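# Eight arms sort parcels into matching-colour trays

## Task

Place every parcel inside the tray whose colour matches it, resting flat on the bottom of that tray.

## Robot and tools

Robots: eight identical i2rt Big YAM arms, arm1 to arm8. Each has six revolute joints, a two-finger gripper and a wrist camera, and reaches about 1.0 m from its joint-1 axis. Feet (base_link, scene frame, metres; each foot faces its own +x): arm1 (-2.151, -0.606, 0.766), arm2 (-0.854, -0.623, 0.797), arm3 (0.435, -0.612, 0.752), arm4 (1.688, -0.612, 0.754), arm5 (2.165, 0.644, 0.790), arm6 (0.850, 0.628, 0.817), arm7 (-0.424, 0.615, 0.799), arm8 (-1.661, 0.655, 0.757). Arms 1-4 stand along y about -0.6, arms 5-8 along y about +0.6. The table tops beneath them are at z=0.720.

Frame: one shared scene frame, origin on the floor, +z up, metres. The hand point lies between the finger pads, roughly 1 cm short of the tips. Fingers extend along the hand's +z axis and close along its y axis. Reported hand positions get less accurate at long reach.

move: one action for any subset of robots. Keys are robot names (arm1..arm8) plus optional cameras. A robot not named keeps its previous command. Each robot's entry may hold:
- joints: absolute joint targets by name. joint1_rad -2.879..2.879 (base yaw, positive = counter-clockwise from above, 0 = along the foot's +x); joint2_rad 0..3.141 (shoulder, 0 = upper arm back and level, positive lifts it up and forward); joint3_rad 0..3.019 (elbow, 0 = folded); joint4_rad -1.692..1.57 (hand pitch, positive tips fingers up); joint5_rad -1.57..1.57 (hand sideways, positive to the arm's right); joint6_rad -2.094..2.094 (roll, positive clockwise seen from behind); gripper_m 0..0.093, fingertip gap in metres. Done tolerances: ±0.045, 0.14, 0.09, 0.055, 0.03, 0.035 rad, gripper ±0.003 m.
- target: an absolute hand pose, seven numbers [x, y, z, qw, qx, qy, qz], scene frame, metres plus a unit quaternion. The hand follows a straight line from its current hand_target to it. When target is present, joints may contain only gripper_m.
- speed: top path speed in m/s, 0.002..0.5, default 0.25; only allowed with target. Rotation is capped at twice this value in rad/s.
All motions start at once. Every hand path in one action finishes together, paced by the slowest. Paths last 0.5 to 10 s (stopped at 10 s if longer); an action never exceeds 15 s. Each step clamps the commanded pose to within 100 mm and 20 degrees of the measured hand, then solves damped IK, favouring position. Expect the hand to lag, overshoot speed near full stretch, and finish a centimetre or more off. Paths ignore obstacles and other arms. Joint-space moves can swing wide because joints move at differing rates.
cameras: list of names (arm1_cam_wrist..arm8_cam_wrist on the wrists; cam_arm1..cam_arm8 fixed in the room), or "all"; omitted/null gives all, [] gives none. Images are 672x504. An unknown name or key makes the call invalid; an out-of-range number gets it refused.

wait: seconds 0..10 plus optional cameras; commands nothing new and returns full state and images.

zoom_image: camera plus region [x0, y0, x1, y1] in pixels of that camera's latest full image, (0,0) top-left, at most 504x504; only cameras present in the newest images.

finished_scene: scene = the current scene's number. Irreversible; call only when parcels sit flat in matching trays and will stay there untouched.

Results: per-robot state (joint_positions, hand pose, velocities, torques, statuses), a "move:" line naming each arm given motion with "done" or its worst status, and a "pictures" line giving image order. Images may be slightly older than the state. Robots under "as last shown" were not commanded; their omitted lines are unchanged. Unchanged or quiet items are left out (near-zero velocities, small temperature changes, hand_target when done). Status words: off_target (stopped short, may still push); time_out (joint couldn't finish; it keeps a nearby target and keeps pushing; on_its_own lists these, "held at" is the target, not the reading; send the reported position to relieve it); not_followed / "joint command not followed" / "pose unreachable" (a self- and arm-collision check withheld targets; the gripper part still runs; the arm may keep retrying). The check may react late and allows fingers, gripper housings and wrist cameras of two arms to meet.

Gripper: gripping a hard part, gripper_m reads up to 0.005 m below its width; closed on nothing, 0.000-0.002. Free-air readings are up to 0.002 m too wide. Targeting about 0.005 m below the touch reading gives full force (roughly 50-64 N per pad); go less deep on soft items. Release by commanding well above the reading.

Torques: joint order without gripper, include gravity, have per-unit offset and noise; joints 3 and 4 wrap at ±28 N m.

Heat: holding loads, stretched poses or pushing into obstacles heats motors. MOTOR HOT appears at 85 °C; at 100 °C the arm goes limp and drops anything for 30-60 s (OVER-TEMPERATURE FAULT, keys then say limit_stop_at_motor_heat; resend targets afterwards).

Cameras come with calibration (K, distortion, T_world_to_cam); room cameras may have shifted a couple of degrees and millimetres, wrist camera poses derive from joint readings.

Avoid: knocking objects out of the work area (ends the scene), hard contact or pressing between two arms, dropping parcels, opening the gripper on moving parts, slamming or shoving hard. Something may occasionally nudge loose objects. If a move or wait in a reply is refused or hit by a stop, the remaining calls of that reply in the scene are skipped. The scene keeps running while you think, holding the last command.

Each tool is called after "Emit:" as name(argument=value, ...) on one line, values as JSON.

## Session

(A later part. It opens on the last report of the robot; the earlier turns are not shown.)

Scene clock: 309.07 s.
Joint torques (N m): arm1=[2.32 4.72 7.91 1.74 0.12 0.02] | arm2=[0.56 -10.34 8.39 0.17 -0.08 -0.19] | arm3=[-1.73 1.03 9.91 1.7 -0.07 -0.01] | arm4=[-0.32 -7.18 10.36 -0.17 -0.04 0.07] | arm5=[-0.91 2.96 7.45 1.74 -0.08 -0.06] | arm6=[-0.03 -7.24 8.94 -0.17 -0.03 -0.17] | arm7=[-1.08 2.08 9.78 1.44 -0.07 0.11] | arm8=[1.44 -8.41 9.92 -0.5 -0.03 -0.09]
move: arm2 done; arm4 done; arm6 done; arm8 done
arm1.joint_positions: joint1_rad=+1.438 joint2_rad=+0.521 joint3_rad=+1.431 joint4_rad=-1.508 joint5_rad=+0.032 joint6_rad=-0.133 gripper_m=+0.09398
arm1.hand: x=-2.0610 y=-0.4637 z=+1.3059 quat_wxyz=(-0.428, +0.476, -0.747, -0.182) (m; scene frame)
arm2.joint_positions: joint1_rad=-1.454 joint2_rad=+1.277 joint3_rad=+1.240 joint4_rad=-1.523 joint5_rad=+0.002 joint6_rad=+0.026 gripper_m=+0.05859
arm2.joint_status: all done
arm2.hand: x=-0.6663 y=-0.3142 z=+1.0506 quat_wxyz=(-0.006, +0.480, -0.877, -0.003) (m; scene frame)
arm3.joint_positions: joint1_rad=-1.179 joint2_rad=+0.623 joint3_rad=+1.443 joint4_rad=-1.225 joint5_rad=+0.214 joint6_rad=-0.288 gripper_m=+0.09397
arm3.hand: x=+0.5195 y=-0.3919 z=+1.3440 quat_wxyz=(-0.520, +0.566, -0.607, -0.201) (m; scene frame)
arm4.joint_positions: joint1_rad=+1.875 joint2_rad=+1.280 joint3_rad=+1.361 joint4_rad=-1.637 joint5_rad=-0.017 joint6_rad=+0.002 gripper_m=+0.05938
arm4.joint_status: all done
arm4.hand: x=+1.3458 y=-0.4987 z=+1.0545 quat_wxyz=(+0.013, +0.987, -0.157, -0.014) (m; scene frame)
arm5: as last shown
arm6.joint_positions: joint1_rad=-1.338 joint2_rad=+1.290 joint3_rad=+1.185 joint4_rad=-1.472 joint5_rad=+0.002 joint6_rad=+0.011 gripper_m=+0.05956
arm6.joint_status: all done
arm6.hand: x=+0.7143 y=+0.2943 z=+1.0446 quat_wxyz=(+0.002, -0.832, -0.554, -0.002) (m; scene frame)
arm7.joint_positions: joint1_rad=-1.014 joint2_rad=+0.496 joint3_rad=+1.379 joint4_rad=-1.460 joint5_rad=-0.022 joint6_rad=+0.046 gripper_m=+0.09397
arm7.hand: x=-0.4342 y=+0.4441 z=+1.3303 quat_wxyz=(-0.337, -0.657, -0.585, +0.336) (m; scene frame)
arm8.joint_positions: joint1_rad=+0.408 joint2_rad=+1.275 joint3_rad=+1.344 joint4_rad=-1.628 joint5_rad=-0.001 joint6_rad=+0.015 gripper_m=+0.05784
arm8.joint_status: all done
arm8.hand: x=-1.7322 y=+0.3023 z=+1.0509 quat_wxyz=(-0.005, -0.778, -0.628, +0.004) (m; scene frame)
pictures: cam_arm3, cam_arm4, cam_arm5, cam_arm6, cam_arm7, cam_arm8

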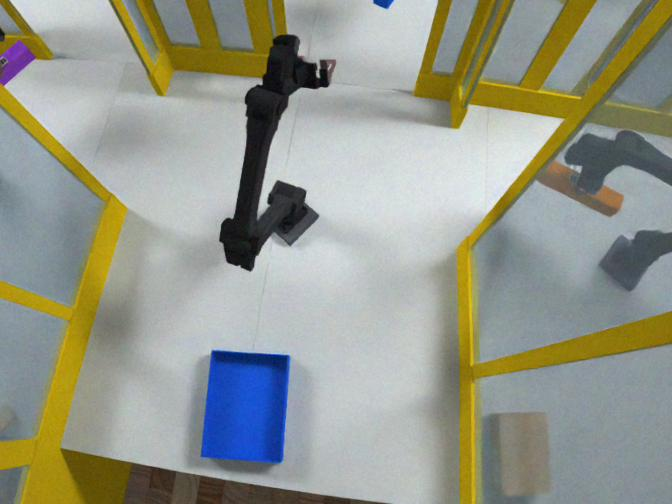

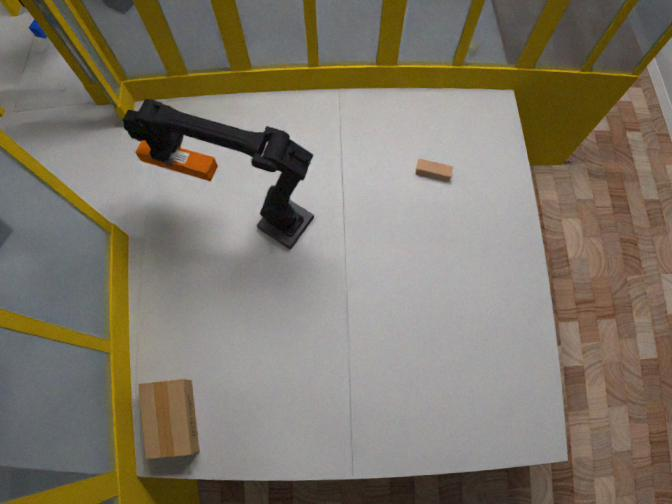

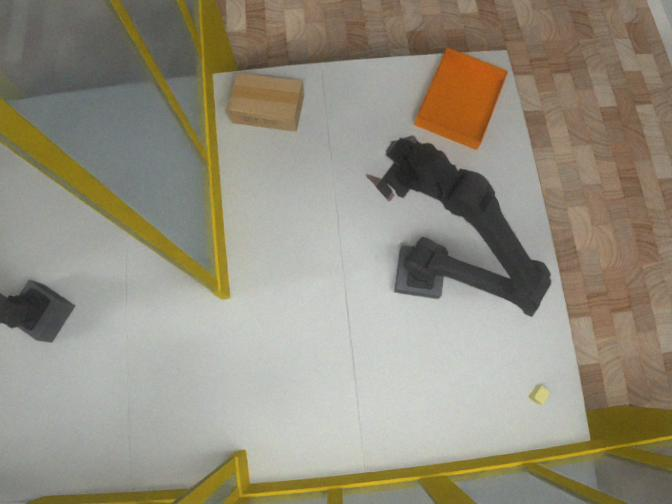

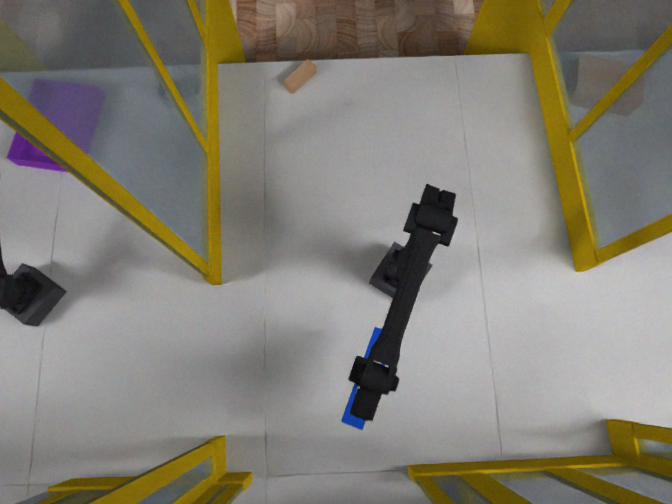

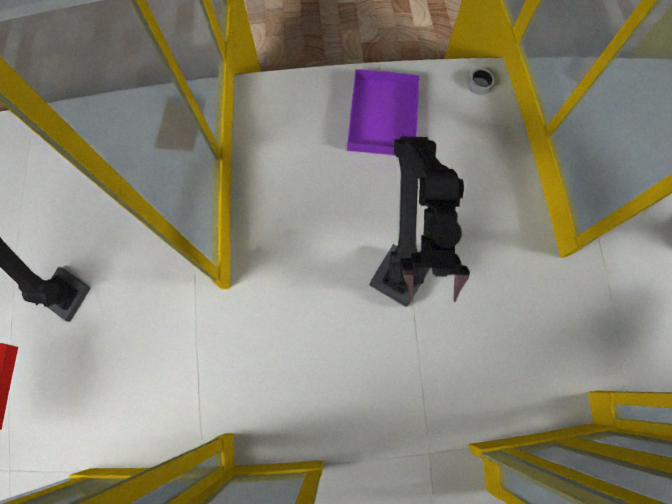

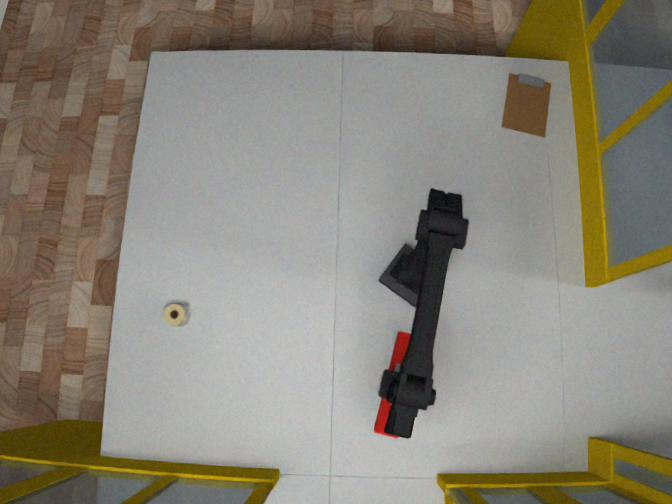

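Emit:
move(arm2={"target":[-0.493,-0.02,0.9,0,-0.6088,0.7934,0],"speed":0.3}, arm4={"target":[1.05,-0.385,0.9,0,1,0,0],"speed":0.3}, arm6={"target":[0.598,-0.01,0.9,0,0.766,0.6428,0],"speed":0.3}, arm8={"target":[-1.8,-0.02,0.9,0,0.775,0.632,0],"speed":0.3}, cameras=["cam_arm2","cam_arm4","cam_arm6","cam_arm1","cam_arm3"])

Scene clock: 321.67 s.
Joint torques (N m): arm1=[2.32 4.48 7.88 1.63 0.09 0.02] | arm2=[0.67 -25.47 12.33 0.05 -0.06 -0.21] | arm3=[-1.79 0.85 9.92 1.7 -0.08 -0.01] | arm4=[-1.08 -17.67 15.43 -0.21 -0.05 -0.04] | arm5=[-1.14 3.19 7.31 1.83 -0.1 -0.06] | arm6=[0.15 -17.14 12.96 -0.27 -0.03 -0.18] | arm7=[-1.14 2.32 9.77 1.47 -0.08 0.1] | arm8=[1.44 -21.54 14.5 -0.62 -0.03 -0.1]
move: arm2 off_target; arm4 off_target; arm6 off_target; arm8 off_target
arm1, arm3, arm5, arm7: as last shown
arm2.joint_positions: joint1_rad=-1.454 joint2_rad=+2.270 joint3_rad=+2.164 joint4_rad=-1.495 joint5_rad=+0.002 joint6_rad=-0.262 gripper_m=+0.05859
arm2.hand: x=-0.4965 y=-0.0331 z=+0.8881 quat_wxyz=(+0.014, +0.601, -0.799, +0.006) (m; scene frame)
arm2.hand_target: x=-0.4935 y=-0.0207 z=+0.9002 quat_wxyz=(-0.001, +0.609, -0.793, +0.000) (m; scene frame)
arm2.hand_status: off_target (0.018 m and 2.1 deg from the pose sent, 0.373 m and 17.6 deg at the start)
arm4.joint_positions: joint1_rad=+1.871 joint2_rad=+2.165 joint3_rad=+2.091 joint4_rad=-1.533 joint5_rad=+0.012 joint6_rad=-0.326 gripper_m=+0.05938
arm4.hand: x=+1.0612 y=-0.4002 z=+0.8913 quat_wxyz=(+0.005, +1.000, +0.004, +0.013) (m; scene frame)
arm4.hand_target: x=+1.0512 y=-0.3853 z=+0.9000 quat_wxyz=(+0.000, +1.000, +0.000, -0.001) (m; scene frame)
arm4.hand_status: off_target (0.021 m and 1.6 deg from the pose sent, 0.353 m and 18.3 deg at the start)
arm6.joint_positions: joint1_rad=-1.338 joint2_rad=+2.220 joint3_rad=+2.017 joint4_rad=-1.405 joint5_rad=+0.001 joint6_rad=-0.192 gripper_m=+0.05955
arm6.hand: x=+0.5984 y=+0.0077 z=+0.8851 quat_wxyz=(+0.010, -0.772, -0.636, -0.016) (m; scene frame)
arm6.hand_target: x=+0.5984 y=-0.0090 z=+0.9003 quat_wxyz=(+0.000, -0.766, -0.643, +0.001) (m; scene frame)
arm6.hand_status: off_target (0.023 m and 2.4 deg from the pose sent, 0.356 m and 12.7 deg at the start)
arm8.joint_positions: joint1_rad=+0.408 joint2_rad=+2.207 joint3_rad=+2.171 joint4_rad=-1.557 joint5_rad=-0.001 joint6_rad=+0.009 gripper_m=+0.05784
arm8.hand: x=-1.7946 y=-0.0089 z=+0.8933 quat_wxyz=(+0.006, -0.776, -0.630, -0.009) (m; scene frame)
arm8.hand_target: x=-1.7999 y=-0.0193 z=+0.9000 quat_wxyz=(+0.000, -0.775, -0.632, +0.001) (m; scene frame)
arm8.hand_status: off_target (0.014 m and 1.3 deg from the pose sent, 0.362 m and 0.9 deg at the start)
pictures: cam_arm1, cam_arm2, cam_arm3, cam_arm4, cam_arm6

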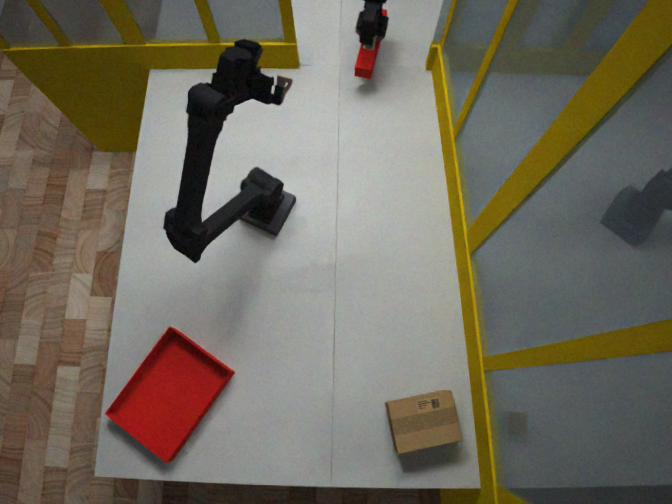

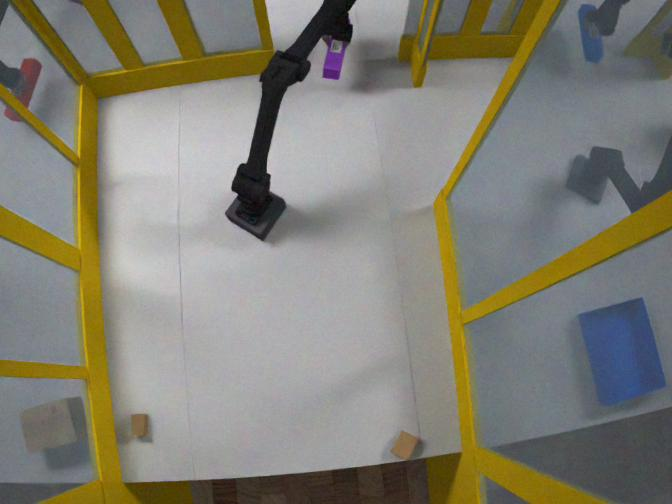

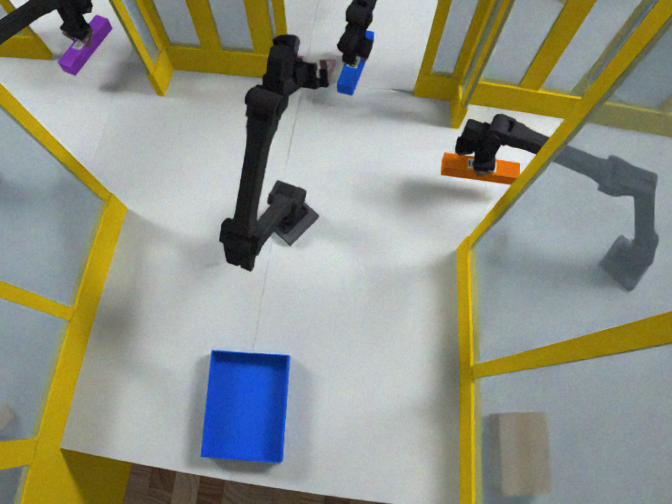

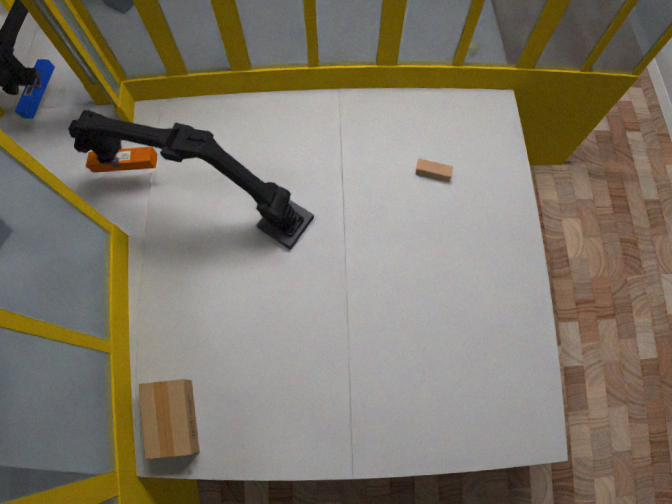

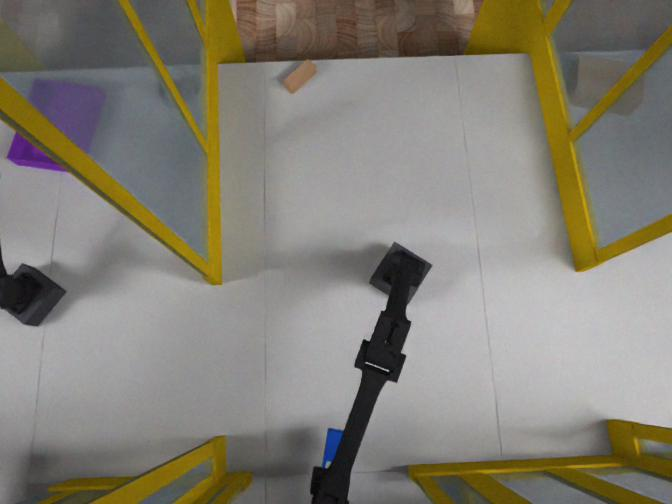

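Emit:
move(arm2={"target":[-0.493,-0.02,0.787,0,-0.6088,0.7934,0],"speed":0.15}, arm4={"target":[1.05,-0.385,0.775,0,1,0,0],"speed":0.15}, arm6={"target":[0.598,-0.01,0.79,0,0.766,0.6428,0],"speed":0.15}, arm8={"target":[-1.8,-0.02,0.785,0,0.775,0.632,0],"speed":0.15}, cameras=[])

Emit:
move(arm2={"target":[-0.493,-0.02,0.77,0,-0.6088,0.7934,0],"speed":0.04}, arm4={"target":[1.05,-0.385,0.753,0,1,0,0],"speed":0.04}, arm6={"target":[0.598,-0.01,0.773,0,0.766,0.6428,0],"speed":0.04}, arm8={"target":[-1.8,-0.02,0.765,0,0.775,0.632,0],"speed":0.04}, cameras=["cam_arm2","cam_arm4","cam_arm1","cam_arm3"])

Scene clock: 334.10 s.
Joint torques (N m): arm1=[2.08 4.19 7.99 1.81 0.11 -0.01] | arm2=[0.62 -26.81 8.06 0.94 -0.06 -0.21] | arm3=[-1.73 0.91 9.92 1.72 -0.08 -0.01] | arm4=[-1.14 -18.84 9.98 0.73 -0.06 -0.03] | arm5=[-0.79 3.25 7.41 1.83 -0.09 -0.06] | arm6=[0.09 -18.26 8.38 0.55 -0.03 -0.18] | arm7=[-1.14 2.43 9.8 1.44 -0.07 0.11] | arm8=[1.67 -22.53 9.51 0.27 -0.03 -0.1]
move: arm2 done; arm4 off_target; arm6 done; arm8 done
arm1, arm3, arm5, arm7: as last shown
arm2.joint_positions: joint1_rad=-1.454 joint2_rad=+2.358 joint3_rad=+2.053 joint4_rad=-1.281 joint5_rad=+0.002 joint6_rad=-0.262 gripper_m=+0.05859
arm2.hand: x=-0.4921 y=-0.0256 z=+0.7867 quat_wxyz=(+0.007, +0.601, -0.799, +0.003) (m; scene frame)
arm2.hand_target: x=-0.4930 y=-0.0201 z=+0.7871 quat_wxyz=(+0.000, +0.609, -0.793, +0.000) (m; scene frame)
arm2.hand_status: done (0.006 m and 1.4 deg from the pose sent, 0.102 m and 2.1 deg at the start)
arm4.joint_positions: joint1_rad=+1.869 joint2_rad=+2.246 joint3_rad=+1.946 joint4_rad=-1.278 joint5_rad=+0.012 joint6_rad=-0.328 gripper_m=+0.05938
arm4.hand: x=+1.0486 y=-0.3964 z=+0.7840 quat_wxyz=(+0.000, +1.000, +0.004, +0.000) (m; scene frame)
arm4.hand_target: x=+1.0502 y=-0.3853 z=+0.7752 quat_wxyz=(+0.000, +1.000, +0.000, +0.000) (m; scene frame)
arm4.hand_status: off_target (0.015 m and 0.5 deg from the pose sent, 0.118 m and 1.6 deg at the start)
arm6.joint_positions: joint1_rad=-1.338 joint2_rad=+2.326 joint3_rad=+1.942 joint4_rad=-1.206 joint5_rad=+0.001 joint6_rad=-0.192 gripper_m=+0.05956
arm6.hand: x=+0.5944 y=-0.0019 z=+0.7877 quat_wxyz=(+0.005, -0.772, -0.636, -0.008) (m; scene frame)
arm6.hand_target: x=+0.5980 y=-0.0099 z=+0.7901 quat_wxyz=(+0.000, -0.766, -0.643, +0.000) (m; scene frame)
arm6.hand_status: done (0.009 m and 1.5 deg from the pose sent, 0.097 m and 2.4 deg at the start)
arm8.joint_positions: joint1_rad=+0.408 joint2_rad=+2.267 joint3_rad=+2.016 joint4_rad=-1.318 joint5_rad=-0.001 joint6_rad=+0.008 gripper_m=+0.05784
arm8.hand: x=-1.7965 y=-0.0185 z=+0.7947 quat_wxyz=(-0.001, -0.776, -0.630, +0.000) (m; scene frame)
arm8.hand_target: x=-1.8000 y=-0.0198 z=+0.7851 quat_wxyz=(+0.000, -0.775, -0.632, +0.000) (m; scene frame)
arm8.hand_status: done (0.010 m and 0.3 deg from the pose sent, 0.109 m and 1.3 deg at the start)
pictures: none

Scene clock: 335.30 s.
Joint torques (N m): arm1=[1.85 4.25 7.94 1.83 0.1 -0.01] | arm2=[0.62 -25.82 7.58 0.96 -0.06 -0.21] | arm3=[-1.67 0.91 9.94 1.66 -0.07 -0.01] | arm4=[-1.14 -18.32 9.37 0.76 -0.07 -0.03] | arm5=[-0.91 3.02 7.43 1.92 -0.11 -0.04] | arm6=[0.09 -17.61 7.9 0.47 -0.03 -0.18] | arm7=[-1.14 2.37 9.8 1.48 -0.08 0.11] | arm8=[1.38 -21.66 8.96 0.29 -0.05 -0.08]
move: arm2 off_target; arm4 off_target; arm6 done; arm8 off_target
arm1, arm3, arm5, arm7: as last shown
arm2.joint_positions: joint1_rad=-1.454 joint2_rad=+2.362 joint3_rad=+2.044 joint4_rad=-1.249 joint5_rad=+0.002 joint6_rad=-0.262 gripper_m=+0.05859
arm2.hand: x=-0.4899 y=-0.0221 z=+0.7808 quat_wxyz=(-0.002, +0.601, -0.799, +0.000) (m; scene frame)
arm2.hand_target: x=-0.4931 y=-0.0202 z=+0.7702 quat_wxyz=(+0.000, +0.609, -0.793, +0.000) (m; scene frame)
arm2.hand_status: off_target (0.011 m and 1.2 deg from the pose sent, 0.018 m and 1.4 deg at the start)
arm4.joint_positions: joint1_rad=+1.869 joint2_rad=+2.258 joint3_rad=+1.929 joint4_rad=-1.235 joint5_rad=+0.012 joint6_rad=-0.329 gripper_m=+0.05938
arm4.hand: x=+1.0454 y=-0.3953 z=+0.7698 quat_wxyz=(-0.002, +1.000, +0.004, -0.007) (m; scene frame)
arm4.hand_target: x=+1.0505 y=-0.3853 z=+0.7532 quat_wxyz=(+0.000, +1.000, +0.000, +0.000) (m; scene frame)
arm4.hand_status: off_target (0.020 m and 1.0 deg from the pose sent, 0.033 m and 0.5 deg at the start)
arm6.joint_positions: joint1_rad=-1.338 joint2_rad=+2.335 joint3_rad=+1.937 joint4_rad=-1.174 joint5_rad=+0.001 joint6_rad=-0.192 gripper_m=+0.05956
arm6.hand: x=+0.5928 y=-0.0059 z=+0.7798 quat_wxyz=(+0.001, -0.772, -0.636, +0.000) (m; scene frame)
arm6.hand_target: x=+0.5980 y=-0.0099 z=+0.7732 quat_wxyz=(+0.000, -0.766, -0.643, +0.000) (m; scene frame)
arm6.hand_status: done (0.009 m and 1.0 deg from the pose sent, 0.017 m and 1.5 deg at the start)
arm8.joint_positions: joint1_rad=+0.408 joint2_rad=+2.275 joint3_rad=+1.999 joint4_rad=-1.278 joint5_rad=-0.001 joint6_rad=+0.008 gripper_m=+0.05784
arm8.hand: x=-1.7971 y=-0.0214 z=+0.7830 quat_wxyz=(-0.006, -0.776, -0.630, +0.006) (m; scene frame)
arm8.hand_target: x=-1.7999 y=-0.0197 z=+0.7654 quat_wxyz=(+0.000, -0.775, -0.632, +0.000) (m; scene frame)
arm8.hand_status: off_target (0.018 m and 1.0 deg from the pose sent, 0.030 m and 0.3 deg at the start)
pictures: cam_arm1, cam_arm2, cam_arm3, cam_arm4

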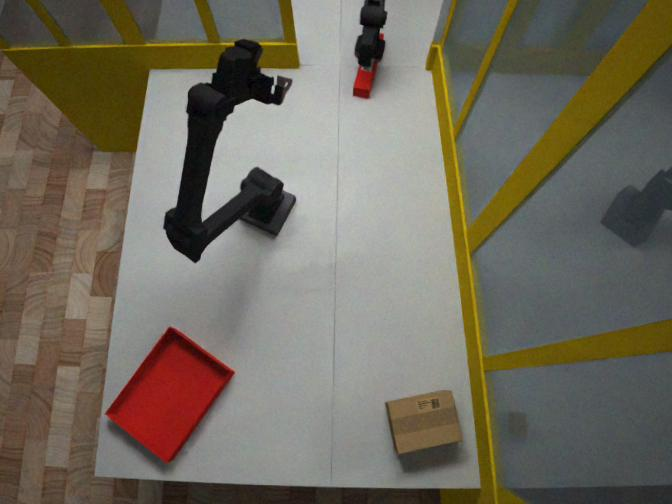

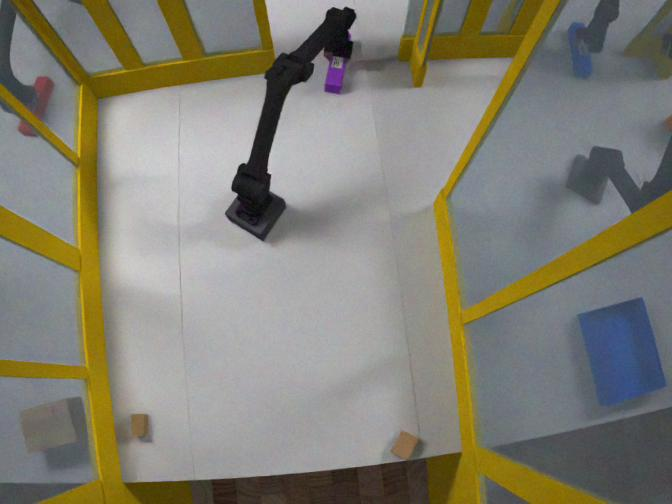

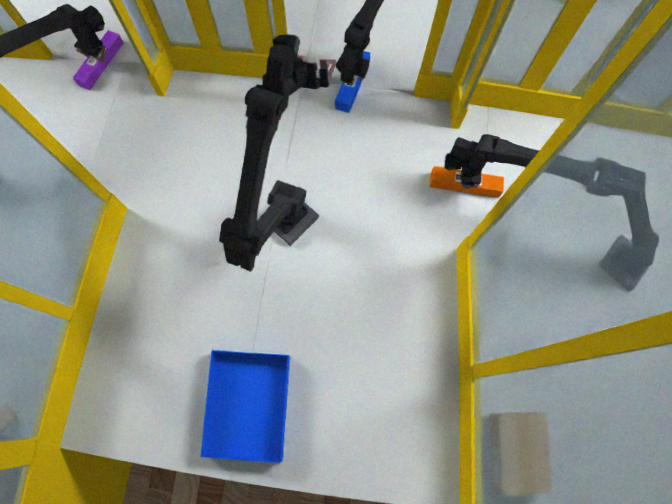

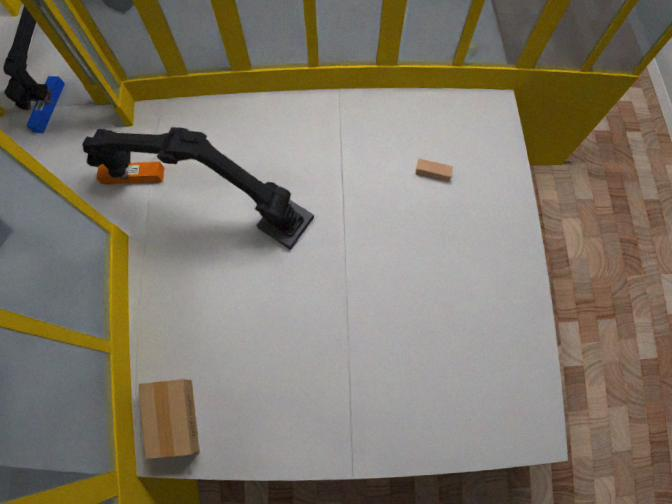

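Emit:
move(arm2={"joints":{"gripper_m":0.09}}, arm4={"joints":{"gripper_m":0.09}}, arm6={"joints":{"gripper_m":0.09}}, arm8={"joints":{"gripper_m":0.09}}, cameras=[])

Emit:
move(arm2={"target":[-0.49,-0.02,0.89,0,-0.6088,0.7934,0],"speed":0.25}, arm4={"target":[1.045,-0.39,0.89,0,1,0,0],"speed":0.25}, arm6={"target":[0.594,-0.008,0.89,0,0.766,0.6428,0],"speed":0.25}, arm8={"target":[-1.798,-0.02,0.89,0,0.775,0.632,0],"speed":0.25}, cameras=["arm2_cam_wrist","arm4_cam_wrist","arm6_cam_wrist","arm8_cam_wrist"])

Emit:
move(arm2={"target":[-0.668,-0.315,1.08,0,-0.5,0.866,0],"speed":0.35}, arm4={"target":[1.34,-0.495,1.08,0,0.985,-0.17,0],"speed":0.35}, arm6={"target":[0.714,0.294,1.08,0,0.83,0.556,0],"speed":0.35}, arm8={"target":[-1.732,0.302,1.08,0,0.775,0.632,0],"speed":0.35}, cameras=["cam_arm1","cam_arm3"])

Scene clock: 350.40 s.
Joint torques (N m): arm1=[2.43 4.42 7.91 1.73 0.08 0.02] | arm2=[0.62 -25.82 7.61 0.96 -0.06 -0.21] | arm3=[-1.79 0.97 9.91 1.68 -0.07 -0.01] | arm4=[-1.14 -18.32 9.37 0.76 -0.07 -0.03] | arm5=[-0.91 3.6 7.38 1.84 -0.09 -0.05] | arm6=[0.09 -17.67 7.9 0.49 -0.03 -0.17] | arm7=[-1.14 2.37 9.81 1.51 -0.08 0.11] | arm8=[1.67 -21.83 9.03 0.28 -0.04 -0.11]
move: arm2 done; arm4 done; arm6 done; arm8 done
arm1, arm3, arm5, arm7: as last shown
arm2.joint_positions: joint1_rad=-1.454 joint2_rad=+2.362 joint3_rad=+2.044 joint4_rad=-1.249 joint5_rad=+0.002 joint6_rad=-0.262 gripper_m=+0.08984
arm2.joint_status: all done
arm2.hand: x=-0.4899 y=-0.0221 z=+0.7808 quat_wxyz=(-0.002, +0.601, -0.799, +0.000) (m; scene frame)
arm4.joint_positions: joint1_rad=+1.869 joint2_rad=+2.258 joint3_rad=+1.929 joint4_rad=-1.234 joint5_rad=+0.012 joint6_rad=-0.329 gripper_m=+0.08982
arm4.joint_status: all done
arm4.hand: x=+1.0453 y=-0.3953 z=+0.7698 quat_wxyz=(-0.002, +1.000, +0.004, -0.008) (m; scene frame)
arm6.joint_positions: joint1_rad=-1.338 joint2_rad=+2.335 joint3_rad=+1.937 joint4_rad=-1.173 joint5_rad=+0.001 joint6_rad=-0.193 gripper_m=+0.08979
arm6.joint_status: all done
arm6.hand: x=+0.5928 y=-0.0060 z=+0.7798 quat_wxyz=(+0.001, -0.772, -0.636, +0.000) (m; scene frame)
arm8.joint_positions: joint1_rad=+0.408 joint2_rad=+2.275 joint3_rad=+1.999 joint4_rad=-1.278 joint5_rad=-0.001 joint6_rad=+0.008 gripper_m=+0.08983
arm8.joint_status: all done
arm8.hand: x=-1.7971 y=-0.0214 z=+0.7830 quat_wxyz=(-0.006, -0.776, -0.630, +0.006) (m; scene frame)
pictures: none

Scene clock: 351.90 s.
Joint torques (N m): arm1=[2.2 4.48 7.97 1.7 0.1 0.02] | arm2=[0.38 -25.58 11.77 0.09 -0.05 -0.21] | arm3=[-1.61 0.91 9.94 1.69 -0.08 -0.01] | arm4=[-0.09 -18.32 14.83 -0.38 -0.07 0.08] | arm5=[-1.03 3.31 7.39 1.77 -0.09 -0.02] | arm6=[-0.44 -18.96 12.23 -0.25 -0.02 -0.18] | arm7=[-0.97 2.26 9.8 1.47 -0.07 0.11] | arm8=[1.73 -22.83 14.05 -0.65 -0.01 -0.08]
move: arm2 off_target; arm4 off_target; arm6 off_target; arm8 off_target
arm1, arm3, arm5, arm7: as last shown
arm2.joint_positions: joint1_rad=-1.454 joint2_rad=+2.281 joint3_rad=+2.162 joint4_rad=-1.477 joint5_rad=+0.002 joint6_rad=-0.265 gripper_m=+0.08993
arm2.hand: x=-0.4947 y=-0.0301 z=+0.8803 quat_wxyz=(+0.011, +0.602, -0.798, +0.005) (m; scene frame)
arm2.hand_target: x=-0.4903 y=-0.0205 z=+0.8902 quat_wxyz=(-0.001, +0.609, -0.793, +0.000) (m; scene frame)
arm2.hand_status: off_target (0.015 m and 1.7 deg from the pose sent, 0.109 m and 1.1 deg at the start)
arm4.joint_positions: joint1_rad=+1.869 joint2_rad=+2.185 joint3_rad=+2.096 joint4_rad=-1.517 joint5_rad=+0.012 joint6_rad=-0.329 gripper_m=+0.08991
arm4.hand: x=+1.0566 y=-0.3975 z=+0.8803 quat_wxyz=(+0.005, +1.000, +0.004, +0.013) (m; scene frame)
arm4.hand_target: x=+1.0458 y=-0.3903 z=+0.8900 quat_wxyz=(+0.000, +1.000, +0.000, -0.001) (m; scene frame)
arm4.hand_status: off_target (0.017 m and 1.6 deg from the pose sent, 0.120 m and 1.0 deg at the start; pose on its path clipped on 2 of 45 steps)
arm6.joint_positions: joint1_rad=-1.338 joint2_rad=+2.247 joint3_rad=+2.005 joint4_rad=-1.382 joint5_rad=+0.001 joint6_rad=-0.199 gripper_m=+0.08987
arm6.hand: x=+0.5984 y=+0.0079 z=+0.8636 quat_wxyz=(+0.013, -0.769, -0.638, -0.023) (m; scene frame)
arm6.hand_target: x=+0.5945 y=-0.0068 z=+0.8903 quat_wxyz=(+0.000, -0.766, -0.643, +0.000) (m; scene frame)
arm6.hand_status: off_target (0.031 m and 3.1 deg from the pose sent, 0.110 m and 1.0 deg at the start)
arm8.joint_positions: joint1_rad=+0.408 joint2_rad=+2.225 joint3_rad=+2.147 joint4_rad=-1.531 joint5_rad=-0.001 joint6_rad=+0.008 gripper_m=+0.08992
arm8.hand: x=-1.7946 y=-0.0088 z=+0.8725 quat_wxyz=(+0.011, -0.776, -0.630, -0.015) (m; scene frame)
arm8.hand_target: x=-1.7979 y=-0.0191 z=+0.8900 quat_wxyz=(+0.000, -0.775, -0.632, +0.000) (m; scene frame)
arm8.hand_status: off_target (0.021 m and 2.2 deg from the pose sent, 0.107 m and 1.0 deg at the start)
pictures: arm2_cam_wrist, arm4_cam_wrist, arm6_cam_wrist, arm8_cam_wrist
camera_calibration:
arm2_cam_wrist: T_world_to_cam=[[0.960051, -0.279736, 0.00710167, 0.459073], [-0.227419, -0.765211, 0.602273, -0.661338], [-0.163043, -0.579828, -0.798259, 0.725184], [0, 0, 0, 1]]
arm4_cam_wrist: T_world_to_cam=[[-0.0227911, 0.999738, 0.00189525, 0.417218], [0.798857, 0.0170717, 0.601278, -1.36186], [0.601089, 0.0152178, -0.799037, 0.199226], [0, 0, 0, 1]]
arm6_cam_wrist: T_world_to_cam=[[-0.984045, 0.177901, -0.0026761, 0.588341], [0.138397, 0.774808, 0.616862, -0.615808], [0.111814, 0.606649, -0.787067, 0.732272], [0, 0, 0, 1]]
arm8_cam_wrist: T_world_to_cam=[[-0.977441, 0.21091, -0.011264, -1.74137], [0.158505, 0.767732, 0.620857, -0.246167], [0.139593, 0.605066, -0.783843, 1.06029], [0, 0, 0, 1]]

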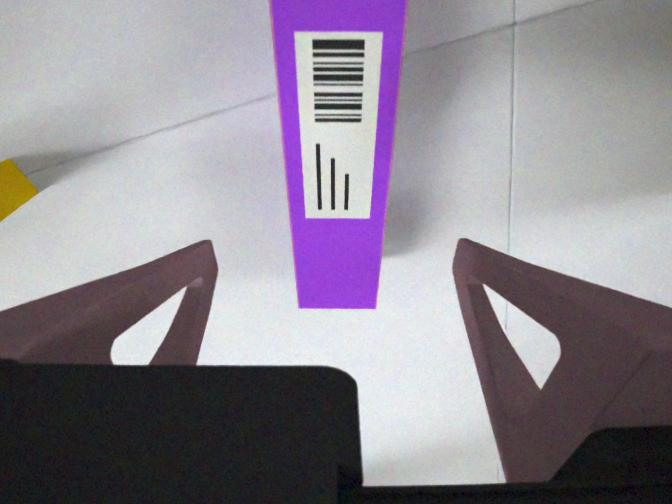

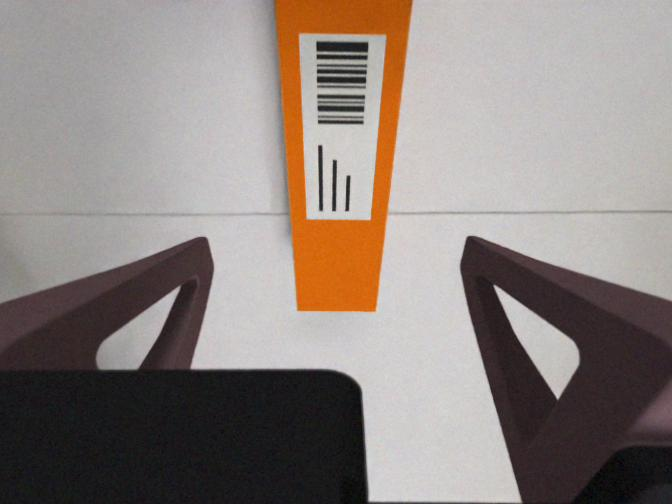

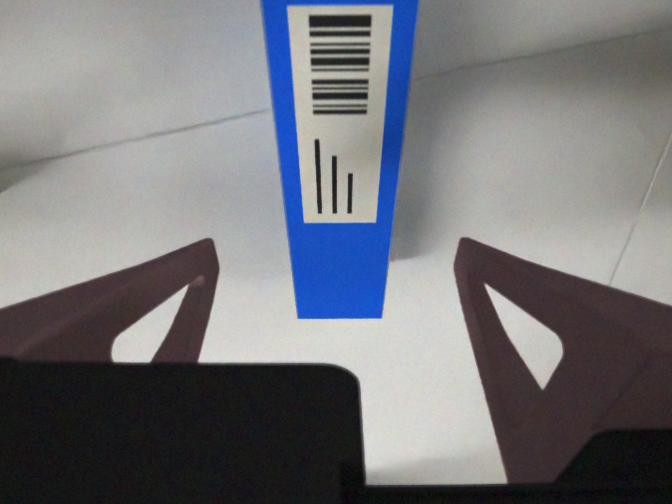

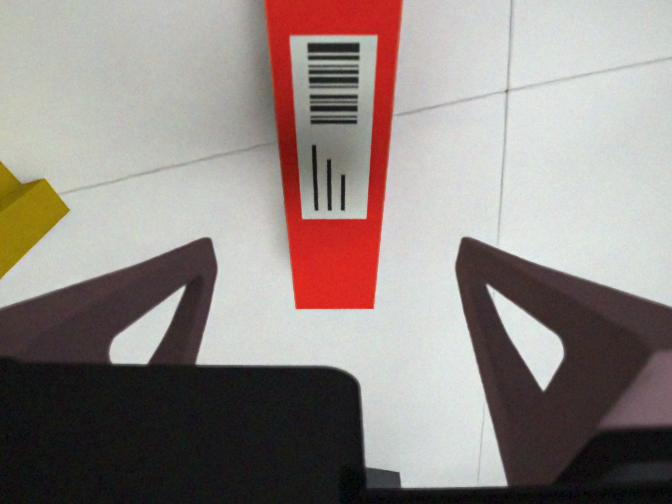

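Scene clock: 353.97 s.
Joint torques (N m): arm1=[2.08 4.42 7.9 1.76 0.08 0] | arm2=[0.44 -9.64 8.01 0.18 0 0.08] | arm3=[-1.73 0.97 9.87 1.68 -0.07 -0.01] | arm4=[1.61 -7.24 9.69 -0.08 -0.02 0.12] | arm5=[-0.73 3.02 7.45 1.89 -0.08 -0.07] | arm6=[-0.73 -6.89 8.66 -0.14 0.07 -0.01] | arm7=[-1.14 2.26 9.76 1.44 -0.08 0.12] | arm8=[2.08 -8.12 9.33 -0.4 -0.05 -0.07]
move: arm2 done; arm4 off_target; arm6 done; arm8 off_target
arm1, arm3, arm5, arm7: as last shown
arm2.joint_positions: joint1_rad=-1.454 joint2_rad=+1.271 joint3_rad=+1.324 joint4_rad=-1.602 joint5_rad=+0.001 joint6_rad=-0.033 gripper_m=+0.08993
arm2.hand: x=-0.6663 y=-0.3139 z=+1.0845 quat_wxyz=(-0.010, +0.506, -0.863, -0.005) (m; scene frame)
arm2.hand_target: x=-0.6680 y=-0.3150 z=+1.0801 quat_wxyz=(+0.000, +0.500, -0.866, +0.000) (m; scene frame)
arm2.hand_status: done (0.005 m and 1.5 deg from the pose sent, 0.389 m and 14.1 deg at the start)
arm4.joint_positions: joint1_rad=+1.869 joint2_rad=+1.295 joint3_rad=+1.452 joint4_rad=-1.685 joint5_rad=+0.012 joint6_rad=+0.028 gripper_m=+0.08991
arm4.hand: x=+1.3395 y=-0.4886 z=+1.0841 quat_wxyz=(-0.003, +0.984, -0.174, -0.025) (m; scene frame)
arm4.hand_target: x=+1.3401 y=-0.4949 z=+1.0795 quat_wxyz=(-0.002, +0.985, -0.170, -0.014) (m; scene frame)
arm4.hand_status: off_target (0.008 m and 2.9 deg from the pose sent, 0.360 m and 20.1 deg at the start; a joint's target at an end of its range on 27 of 62 steps)
arm6.joint_positions: joint1_rad=-1.338 joint2_rad=+1.286 joint3_rad=+1.269 joint4_rad=-1.550 joint5_rad=-0.001 joint6_rad=-0.005 gripper_m=+0.08987
arm6.hand: x=+0.7138 y=+0.2917 z=+1.0778 quat_wxyz=(-0.001, -0.828, -0.561, +0.001) (m; scene frame)
arm6.hand_target: x=+0.7140 y=+0.2940 z=+1.0799 quat_wxyz=(+0.000, -0.831, -0.557, +0.000) (m; scene frame)
arm6.hand_status: done (0.003 m and 0.7 deg from the pose sent, 0.377 m and 12.1 deg at the start)
arm8.joint_positions: joint1_rad=+0.408 joint2_rad=+1.265 joint3_rad=+1.418 joint4_rad=-1.672 joint5_rad=-0.001 joint6_rad=+0.008 gripper_m=+0.08992
arm8.hand: x=-1.7327 y=+0.2999 z=+1.0827 quat_wxyz=(-0.018, -0.776, -0.630, +0.020) (m; scene frame)
arm8.hand_target: x=-1.7320 y=+0.3019 z=+1.0795 quat_wxyz=(-0.012, -0.775, -0.632, +0.014) (m; scene frame)
arm8.hand_status: off_target (0.004 m and 3.1 deg from the pose sent, 0.379 m and 2.1 deg at the start; a joint's target at an end of its range on 27 of 62 steps)
pictures: cam_arm1, cam_arm3

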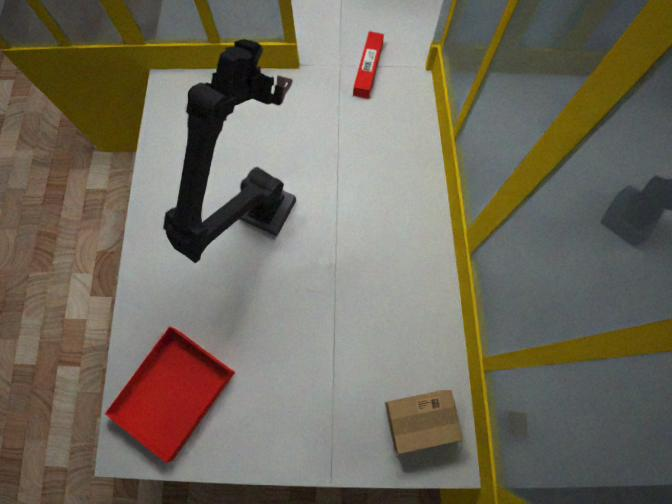

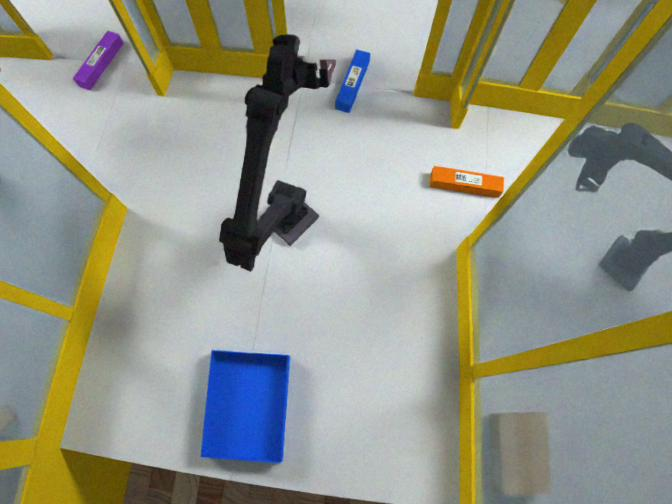

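Emit:
move(arm1={"target":[-1.797,-0.02,0.9,0,-0.632,0.775,0],"speed":0.35}, arm3={"target":[0.594,-0.006,0.9,0,-0.636,0.772,0],"speed":0.35}, arm7={"target":[-0.49,-0.022,0.9,0,0.7986,0.6018,0],"speed":0.35}, cameras=["arm1_cam_wrist","arm3_cam_wrist","arm7_cam_wrist"])

Scene clock: 370.87 s.
Joint torques (N m): arm1=[2.08 -19.55 12.38 -0.2 0.17 -0.08] | arm2=[0.44 -9.64 8.01 0.2 0 0.08] | arm3=[-1.79 -22.18 13.82 -0.35 -0.27 0.12] | arm4=[1.61 -7.24 9.69 -0.08 -0.02 0.11] | arm5=[-0.73 3.14 7.31 1.69 -0.1 -0.02] | arm6=[-0.73 -6.95 8.65 -0.14 0.07 0] | arm7=[-1.08 -16.44 14.74 -0.32 -0.18 0.19] | arm8=[1.96 -7.94 9.16 -0.42 -0.04 -0.05]
move: arm1 off_target; arm3 off_target; arm7 off_target
arm1.joint_positions: joint1_rad=+1.437 joint2_rad=+2.177 joint3_rad=+2.118 joint4_rad=-1.520 joint5_rad=-0.011 joint6_rad=-0.336 gripper_m=+0.09398
arm1.hand: x=-1.7970 y=-0.0332 z=+0.8959 quat_wxyz=(+0.008, +0.624, -0.781, +0.001) (m; scene frame)
arm1.hand_target: x=-1.7974 y=-0.0205 z=+0.9001 quat_wxyz=(-0.001, +0.632, -0.775, +0.000) (m; scene frame)
arm1.hand_status: off_target (0.014 m and 1.4 deg from the pose sent, 0.657 m and 56.8 deg at the start)
arm2, arm4, arm6, arm8: as last shown
arm2.joint_positions: joint1_rad=-1.454 joint2_rad=+1.271 joint3_rad=+1.324 joint4_rad=-1.602 joint5_rad=+0.001 joint6_rad=-0.032 gripper_m=+0.08993
arm2.hand: x=-0.6663 y=-0.3139 z=+1.0845 quat_wxyz=(-0.010, +0.505, -0.863, -0.005) (m; scene frame)
arm3.joint_positions: joint1_rad=-1.204 joint2_rad=+2.030 joint3_rad=+1.835 joint4_rad=-1.431 joint5_rad=+0.000 joint6_rad=-0.082 gripper_m=+0.09397
arm3.hand: x=+0.5826 y=-0.0191 z=+0.8763 quat_wxyz=(+0.019, +0.647, -0.762, +0.016) (m; scene frame)
arm3.hand_target: x=+0.5938 y=-0.0073 z=+0.9000 quat_wxyz=(+0.000, +0.636, -0.772, +0.000) (m; scene frame)
arm3.hand_status: off_target (0.029 m and 3.3 deg from the pose sent, 0.593 m and 68.1 deg at the start)
arm5.joint_positions: joint1_rad=-0.422 joint2_rad=+0.625 joint3_rad=+1.427 joint4_rad=-1.371 joint5_rad=+0.120 joint6_rad=-0.097 gripper_m=+0.09396
arm5.hand: x=+2.0004 y=+0.7998 z=+1.3402 quat_wxyz=(-0.234, +0.830, -0.279, -0.422) (m; scene frame)
arm6.joint_positions: joint1_rad=-1.338 joint2_rad=+1.286 joint3_rad=+1.269 joint4_rad=-1.551 joint5_rad=-0.001 joint6_rad=-0.005 gripper_m=+0.08987
arm6.hand: x=+0.7139 y=+0.2918 z=+1.0778 quat_wxyz=(-0.001, -0.828, -0.561, +0.001) (m; scene frame)
arm7.joint_positions: joint1_rad=-1.025 joint2_rad=+2.067 joint3_rad=+1.806 joint4_rad=-1.345 joint5_rad=+0.003 joint6_rad=+0.167 gripper_m=+0.09397
arm7.hand: x=-0.4829 y=-0.0047 z=+0.8844 quat_wxyz=(+0.015, -0.793, -0.609, -0.012) (m; scene frame)
arm7.hand_target: x=-0.4899 y=-0.0209 z=+0.9002 quat_wxyz=(+0.000, -0.799, -0.602, +0.000) (m; scene frame)
arm7.hand_status: off_target (0.024 m and 2.4 deg from the pose sent, 0.637 m and 57.5 deg at the start)
pictures: arm1_cam_wrist, arm3_cam_wrist, arm7_cam_wrist
camera_calibration:
arm1_cam_wrist: T_world_to_cam=[[0.971747, -0.235715, -0.0121318, 1.75029], [-0.184244, -0.789675, 0.585207, -0.876885], [-0.147522, -0.566438, -0.810793, 0.569032], [0, 0, 0, 1]]
arm3_cam_wrist: T_world_to_cam=[[0.986102, -0.165861, 0.0096302, -0.587241], [-0.135906, -0.771953, 0.620982, -0.473846], [-0.0955623, -0.61366, -0.783766, 0.854814], [0, 0, 0, 1]]
arm7_cam_wrist: T_world_to_cam=[[-0.96991, 0.242416, 0.0225613, -0.490328], [0.207079, 0.772676, 0.600075, -0.4207], [0.128035, 0.58669, -0.799626, 0.893078], [0, 0, 0, 1]]

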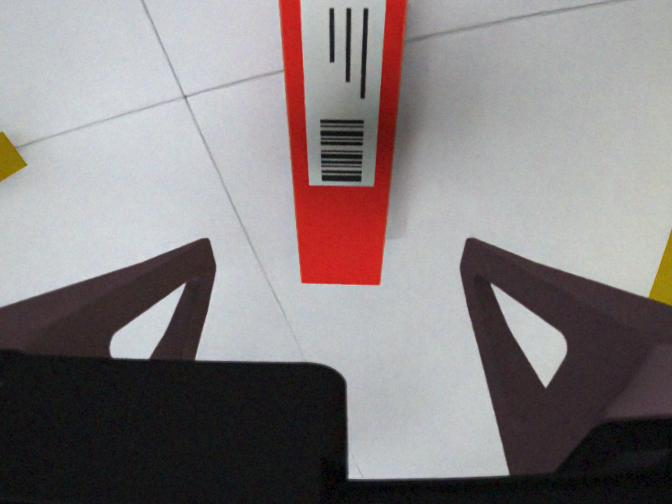

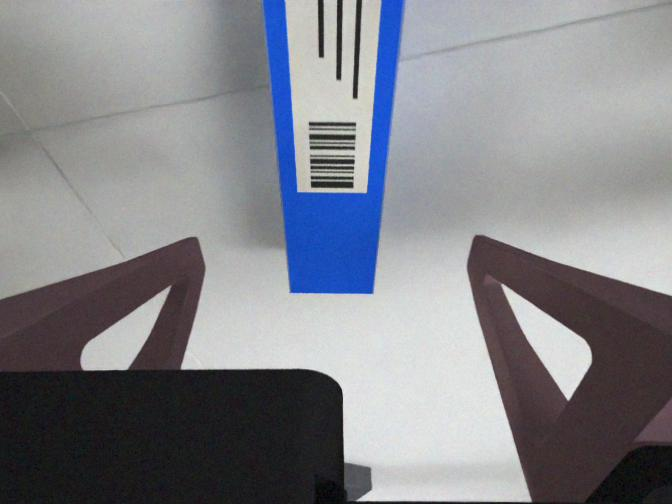

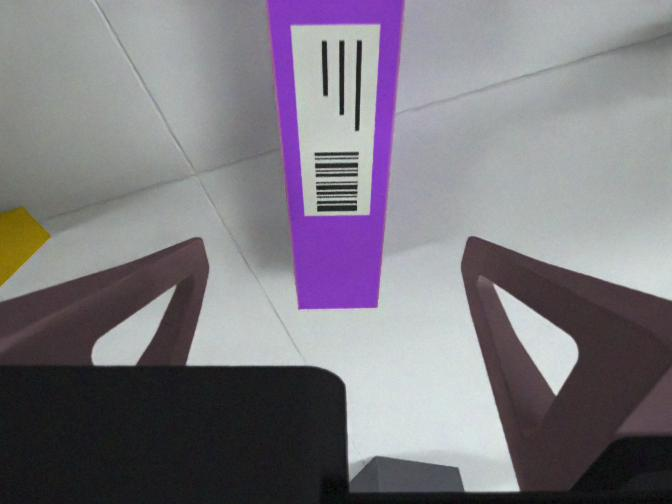

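Emit:
move(arm1={"target":[-1.797,-0.018,0.775,0,-0.632,0.775,0],"speed":0.25}, arm3={"target":[0.596,-0.003,0.782,0,-0.641,0.7675,0],"speed":0.25}, arm7={"target":[-0.491,-0.024,0.775,0,0.7986,0.6018,0],"speed":0.25}, cameras=["arm1_cam_wrist","arm3_cam_wrist","arm7_cam_wrist"])

Scene clock: 380.60 s.
Joint torques (N m): arm1=[2.02 -21.01 8.65 0.66 0.17 -0.06] | arm2=[0.44 -9.64 8.01 0.2 0 0.09] | arm3=[-1.96 -23.88 9.39 0.55 -0.26 -0.02] | arm4=[1.61 -7.24 9.69 -0.06 -0.02 0.11] | arm5=[-0.91 2.67 7.5 1.83 -0.11 -0.04] | arm6=[-0.73 -6.95 8.66 -0.1 0.07 0] | arm7=[-1.2 -17.67 9.07 0.47 -0.18 0.18] | arm8=[1.9 -8.06 9.14 -0.35 -0.03 -0.04]
move: arm1 done; arm3 off_target; arm7 done
arm1.joint_positions: joint1_rad=+1.438 joint2_rad=+2.272 joint3_rad=+1.971 joint4_rad=-1.273 joint5_rad=-0.011 joint6_rad=-0.336 gripper_m=+0.09398
arm1.hand: x=-1.7926 y=-0.0261 z=+0.7779 quat_wxyz=(+0.006, +0.625, -0.781, +0.000) (m; scene frame)
arm1.hand_target: x=-1.7972 y=-0.0182 z=+0.7750 quat_wxyz=(+0.000, +0.632, -0.775, +0.000) (m; scene frame)
arm1.hand_status: done (0.010 m and 1.2 deg from the pose sent, 0.122 m and 1.4 deg at the start)
arm2, arm4, arm5, arm6, arm8: as last shown
arm3.joint_positions: joint1_rad=-1.204 joint2_rad=+2.131 joint3_rad=+1.721 joint4_rad=-1.200 joint5_rad=+0.000 joint6_rad=-0.081 gripper_m=+0.09397
arm3.hand: x=+0.5855 y=-0.0091 z=+0.7735 quat_wxyz=(+0.012, +0.647, -0.762, +0.011) (m; scene frame)
arm3.hand_target: x=+0.5959 y=-0.0032 z=+0.7822 quat_wxyz=(+0.000, +0.641, -0.768, +0.000) (m; scene frame)
arm3.hand_status: off_target (0.015 m and 2.1 deg from the pose sent, 0.097 m and 3.0 deg at the start)
arm7.joint_positions: joint1_rad=-1.026 joint2_rad=+2.204 joint3_rad=+1.734 joint4_rad=-1.113 joint5_rad=+0.003 joint6_rad=+0.167 gripper_m=+0.09397
arm7.hand: x=-0.4849 y=-0.0203 z=+0.7741 quat_wxyz=(+0.007, -0.793, -0.609, -0.004) (m; scene frame)
arm7.hand_target: x=-0.4910 y=-0.0239 z=+0.7750 quat_wxyz=(+0.000, -0.799, -0.602, +0.000) (m; scene frame)
arm7.hand_status: done (0.007 m and 1.3 deg from the pose sent, 0.111 m and 2.4 deg at the start)
pictures: arm1_cam_wrist, arm3_cam_wrist, arm7_cam_wrist
camera_calibration:
arm1_cam_wrist: T_world_to_cam=[[0.972228, -0.233786, -0.0108304, 1.74619], [-0.183991, -0.792111, 0.581986, -0.798496], [-0.144639, -0.56383, -0.813126, 0.485114], [0, 0, 0, 1]]
arm3_cam_wrist: T_world_to_cam=[[0.986009, -0.166334, 0.0109034, -0.588395], [-0.138591, -0.781691, 0.608072, -0.390462], [-0.0926199, -0.601075, -0.793807, 0.786709], [0, 0, 0, 1]]
arm7_cam_wrist: T_world_to_cam=[[-0.969684, 0.243615, 0.0191144, -0.483233], [0.208934, 0.785988, 0.581867, -0.326759], [0.126727, 0.56822, -0.81306, 0.823686], [0, 0, 0, 1]]

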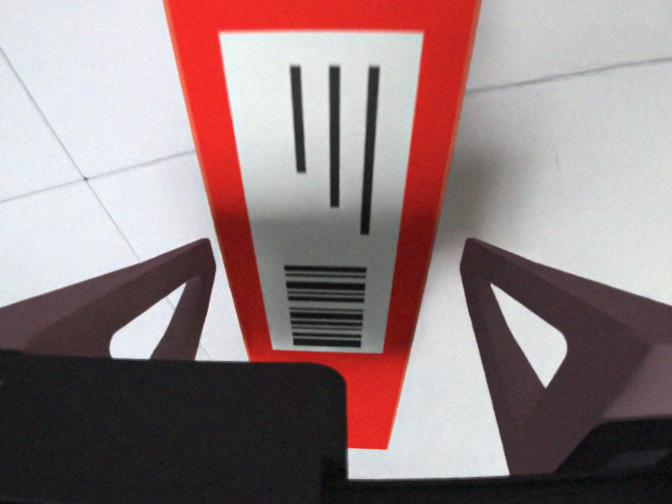

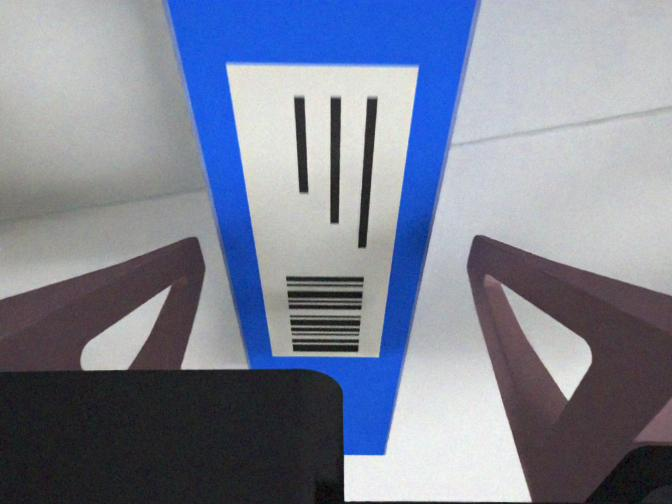

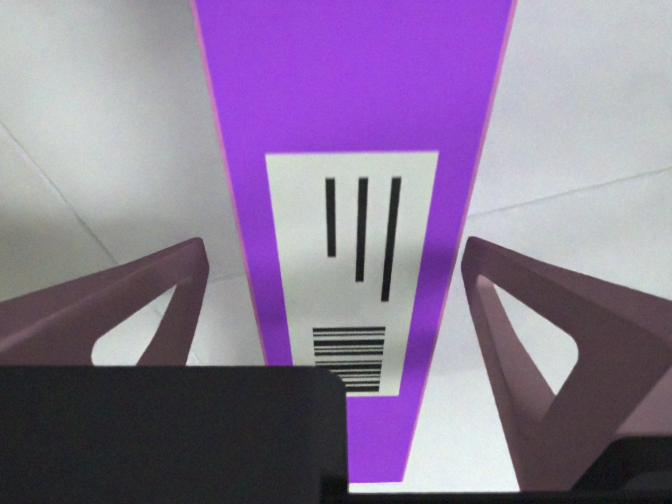

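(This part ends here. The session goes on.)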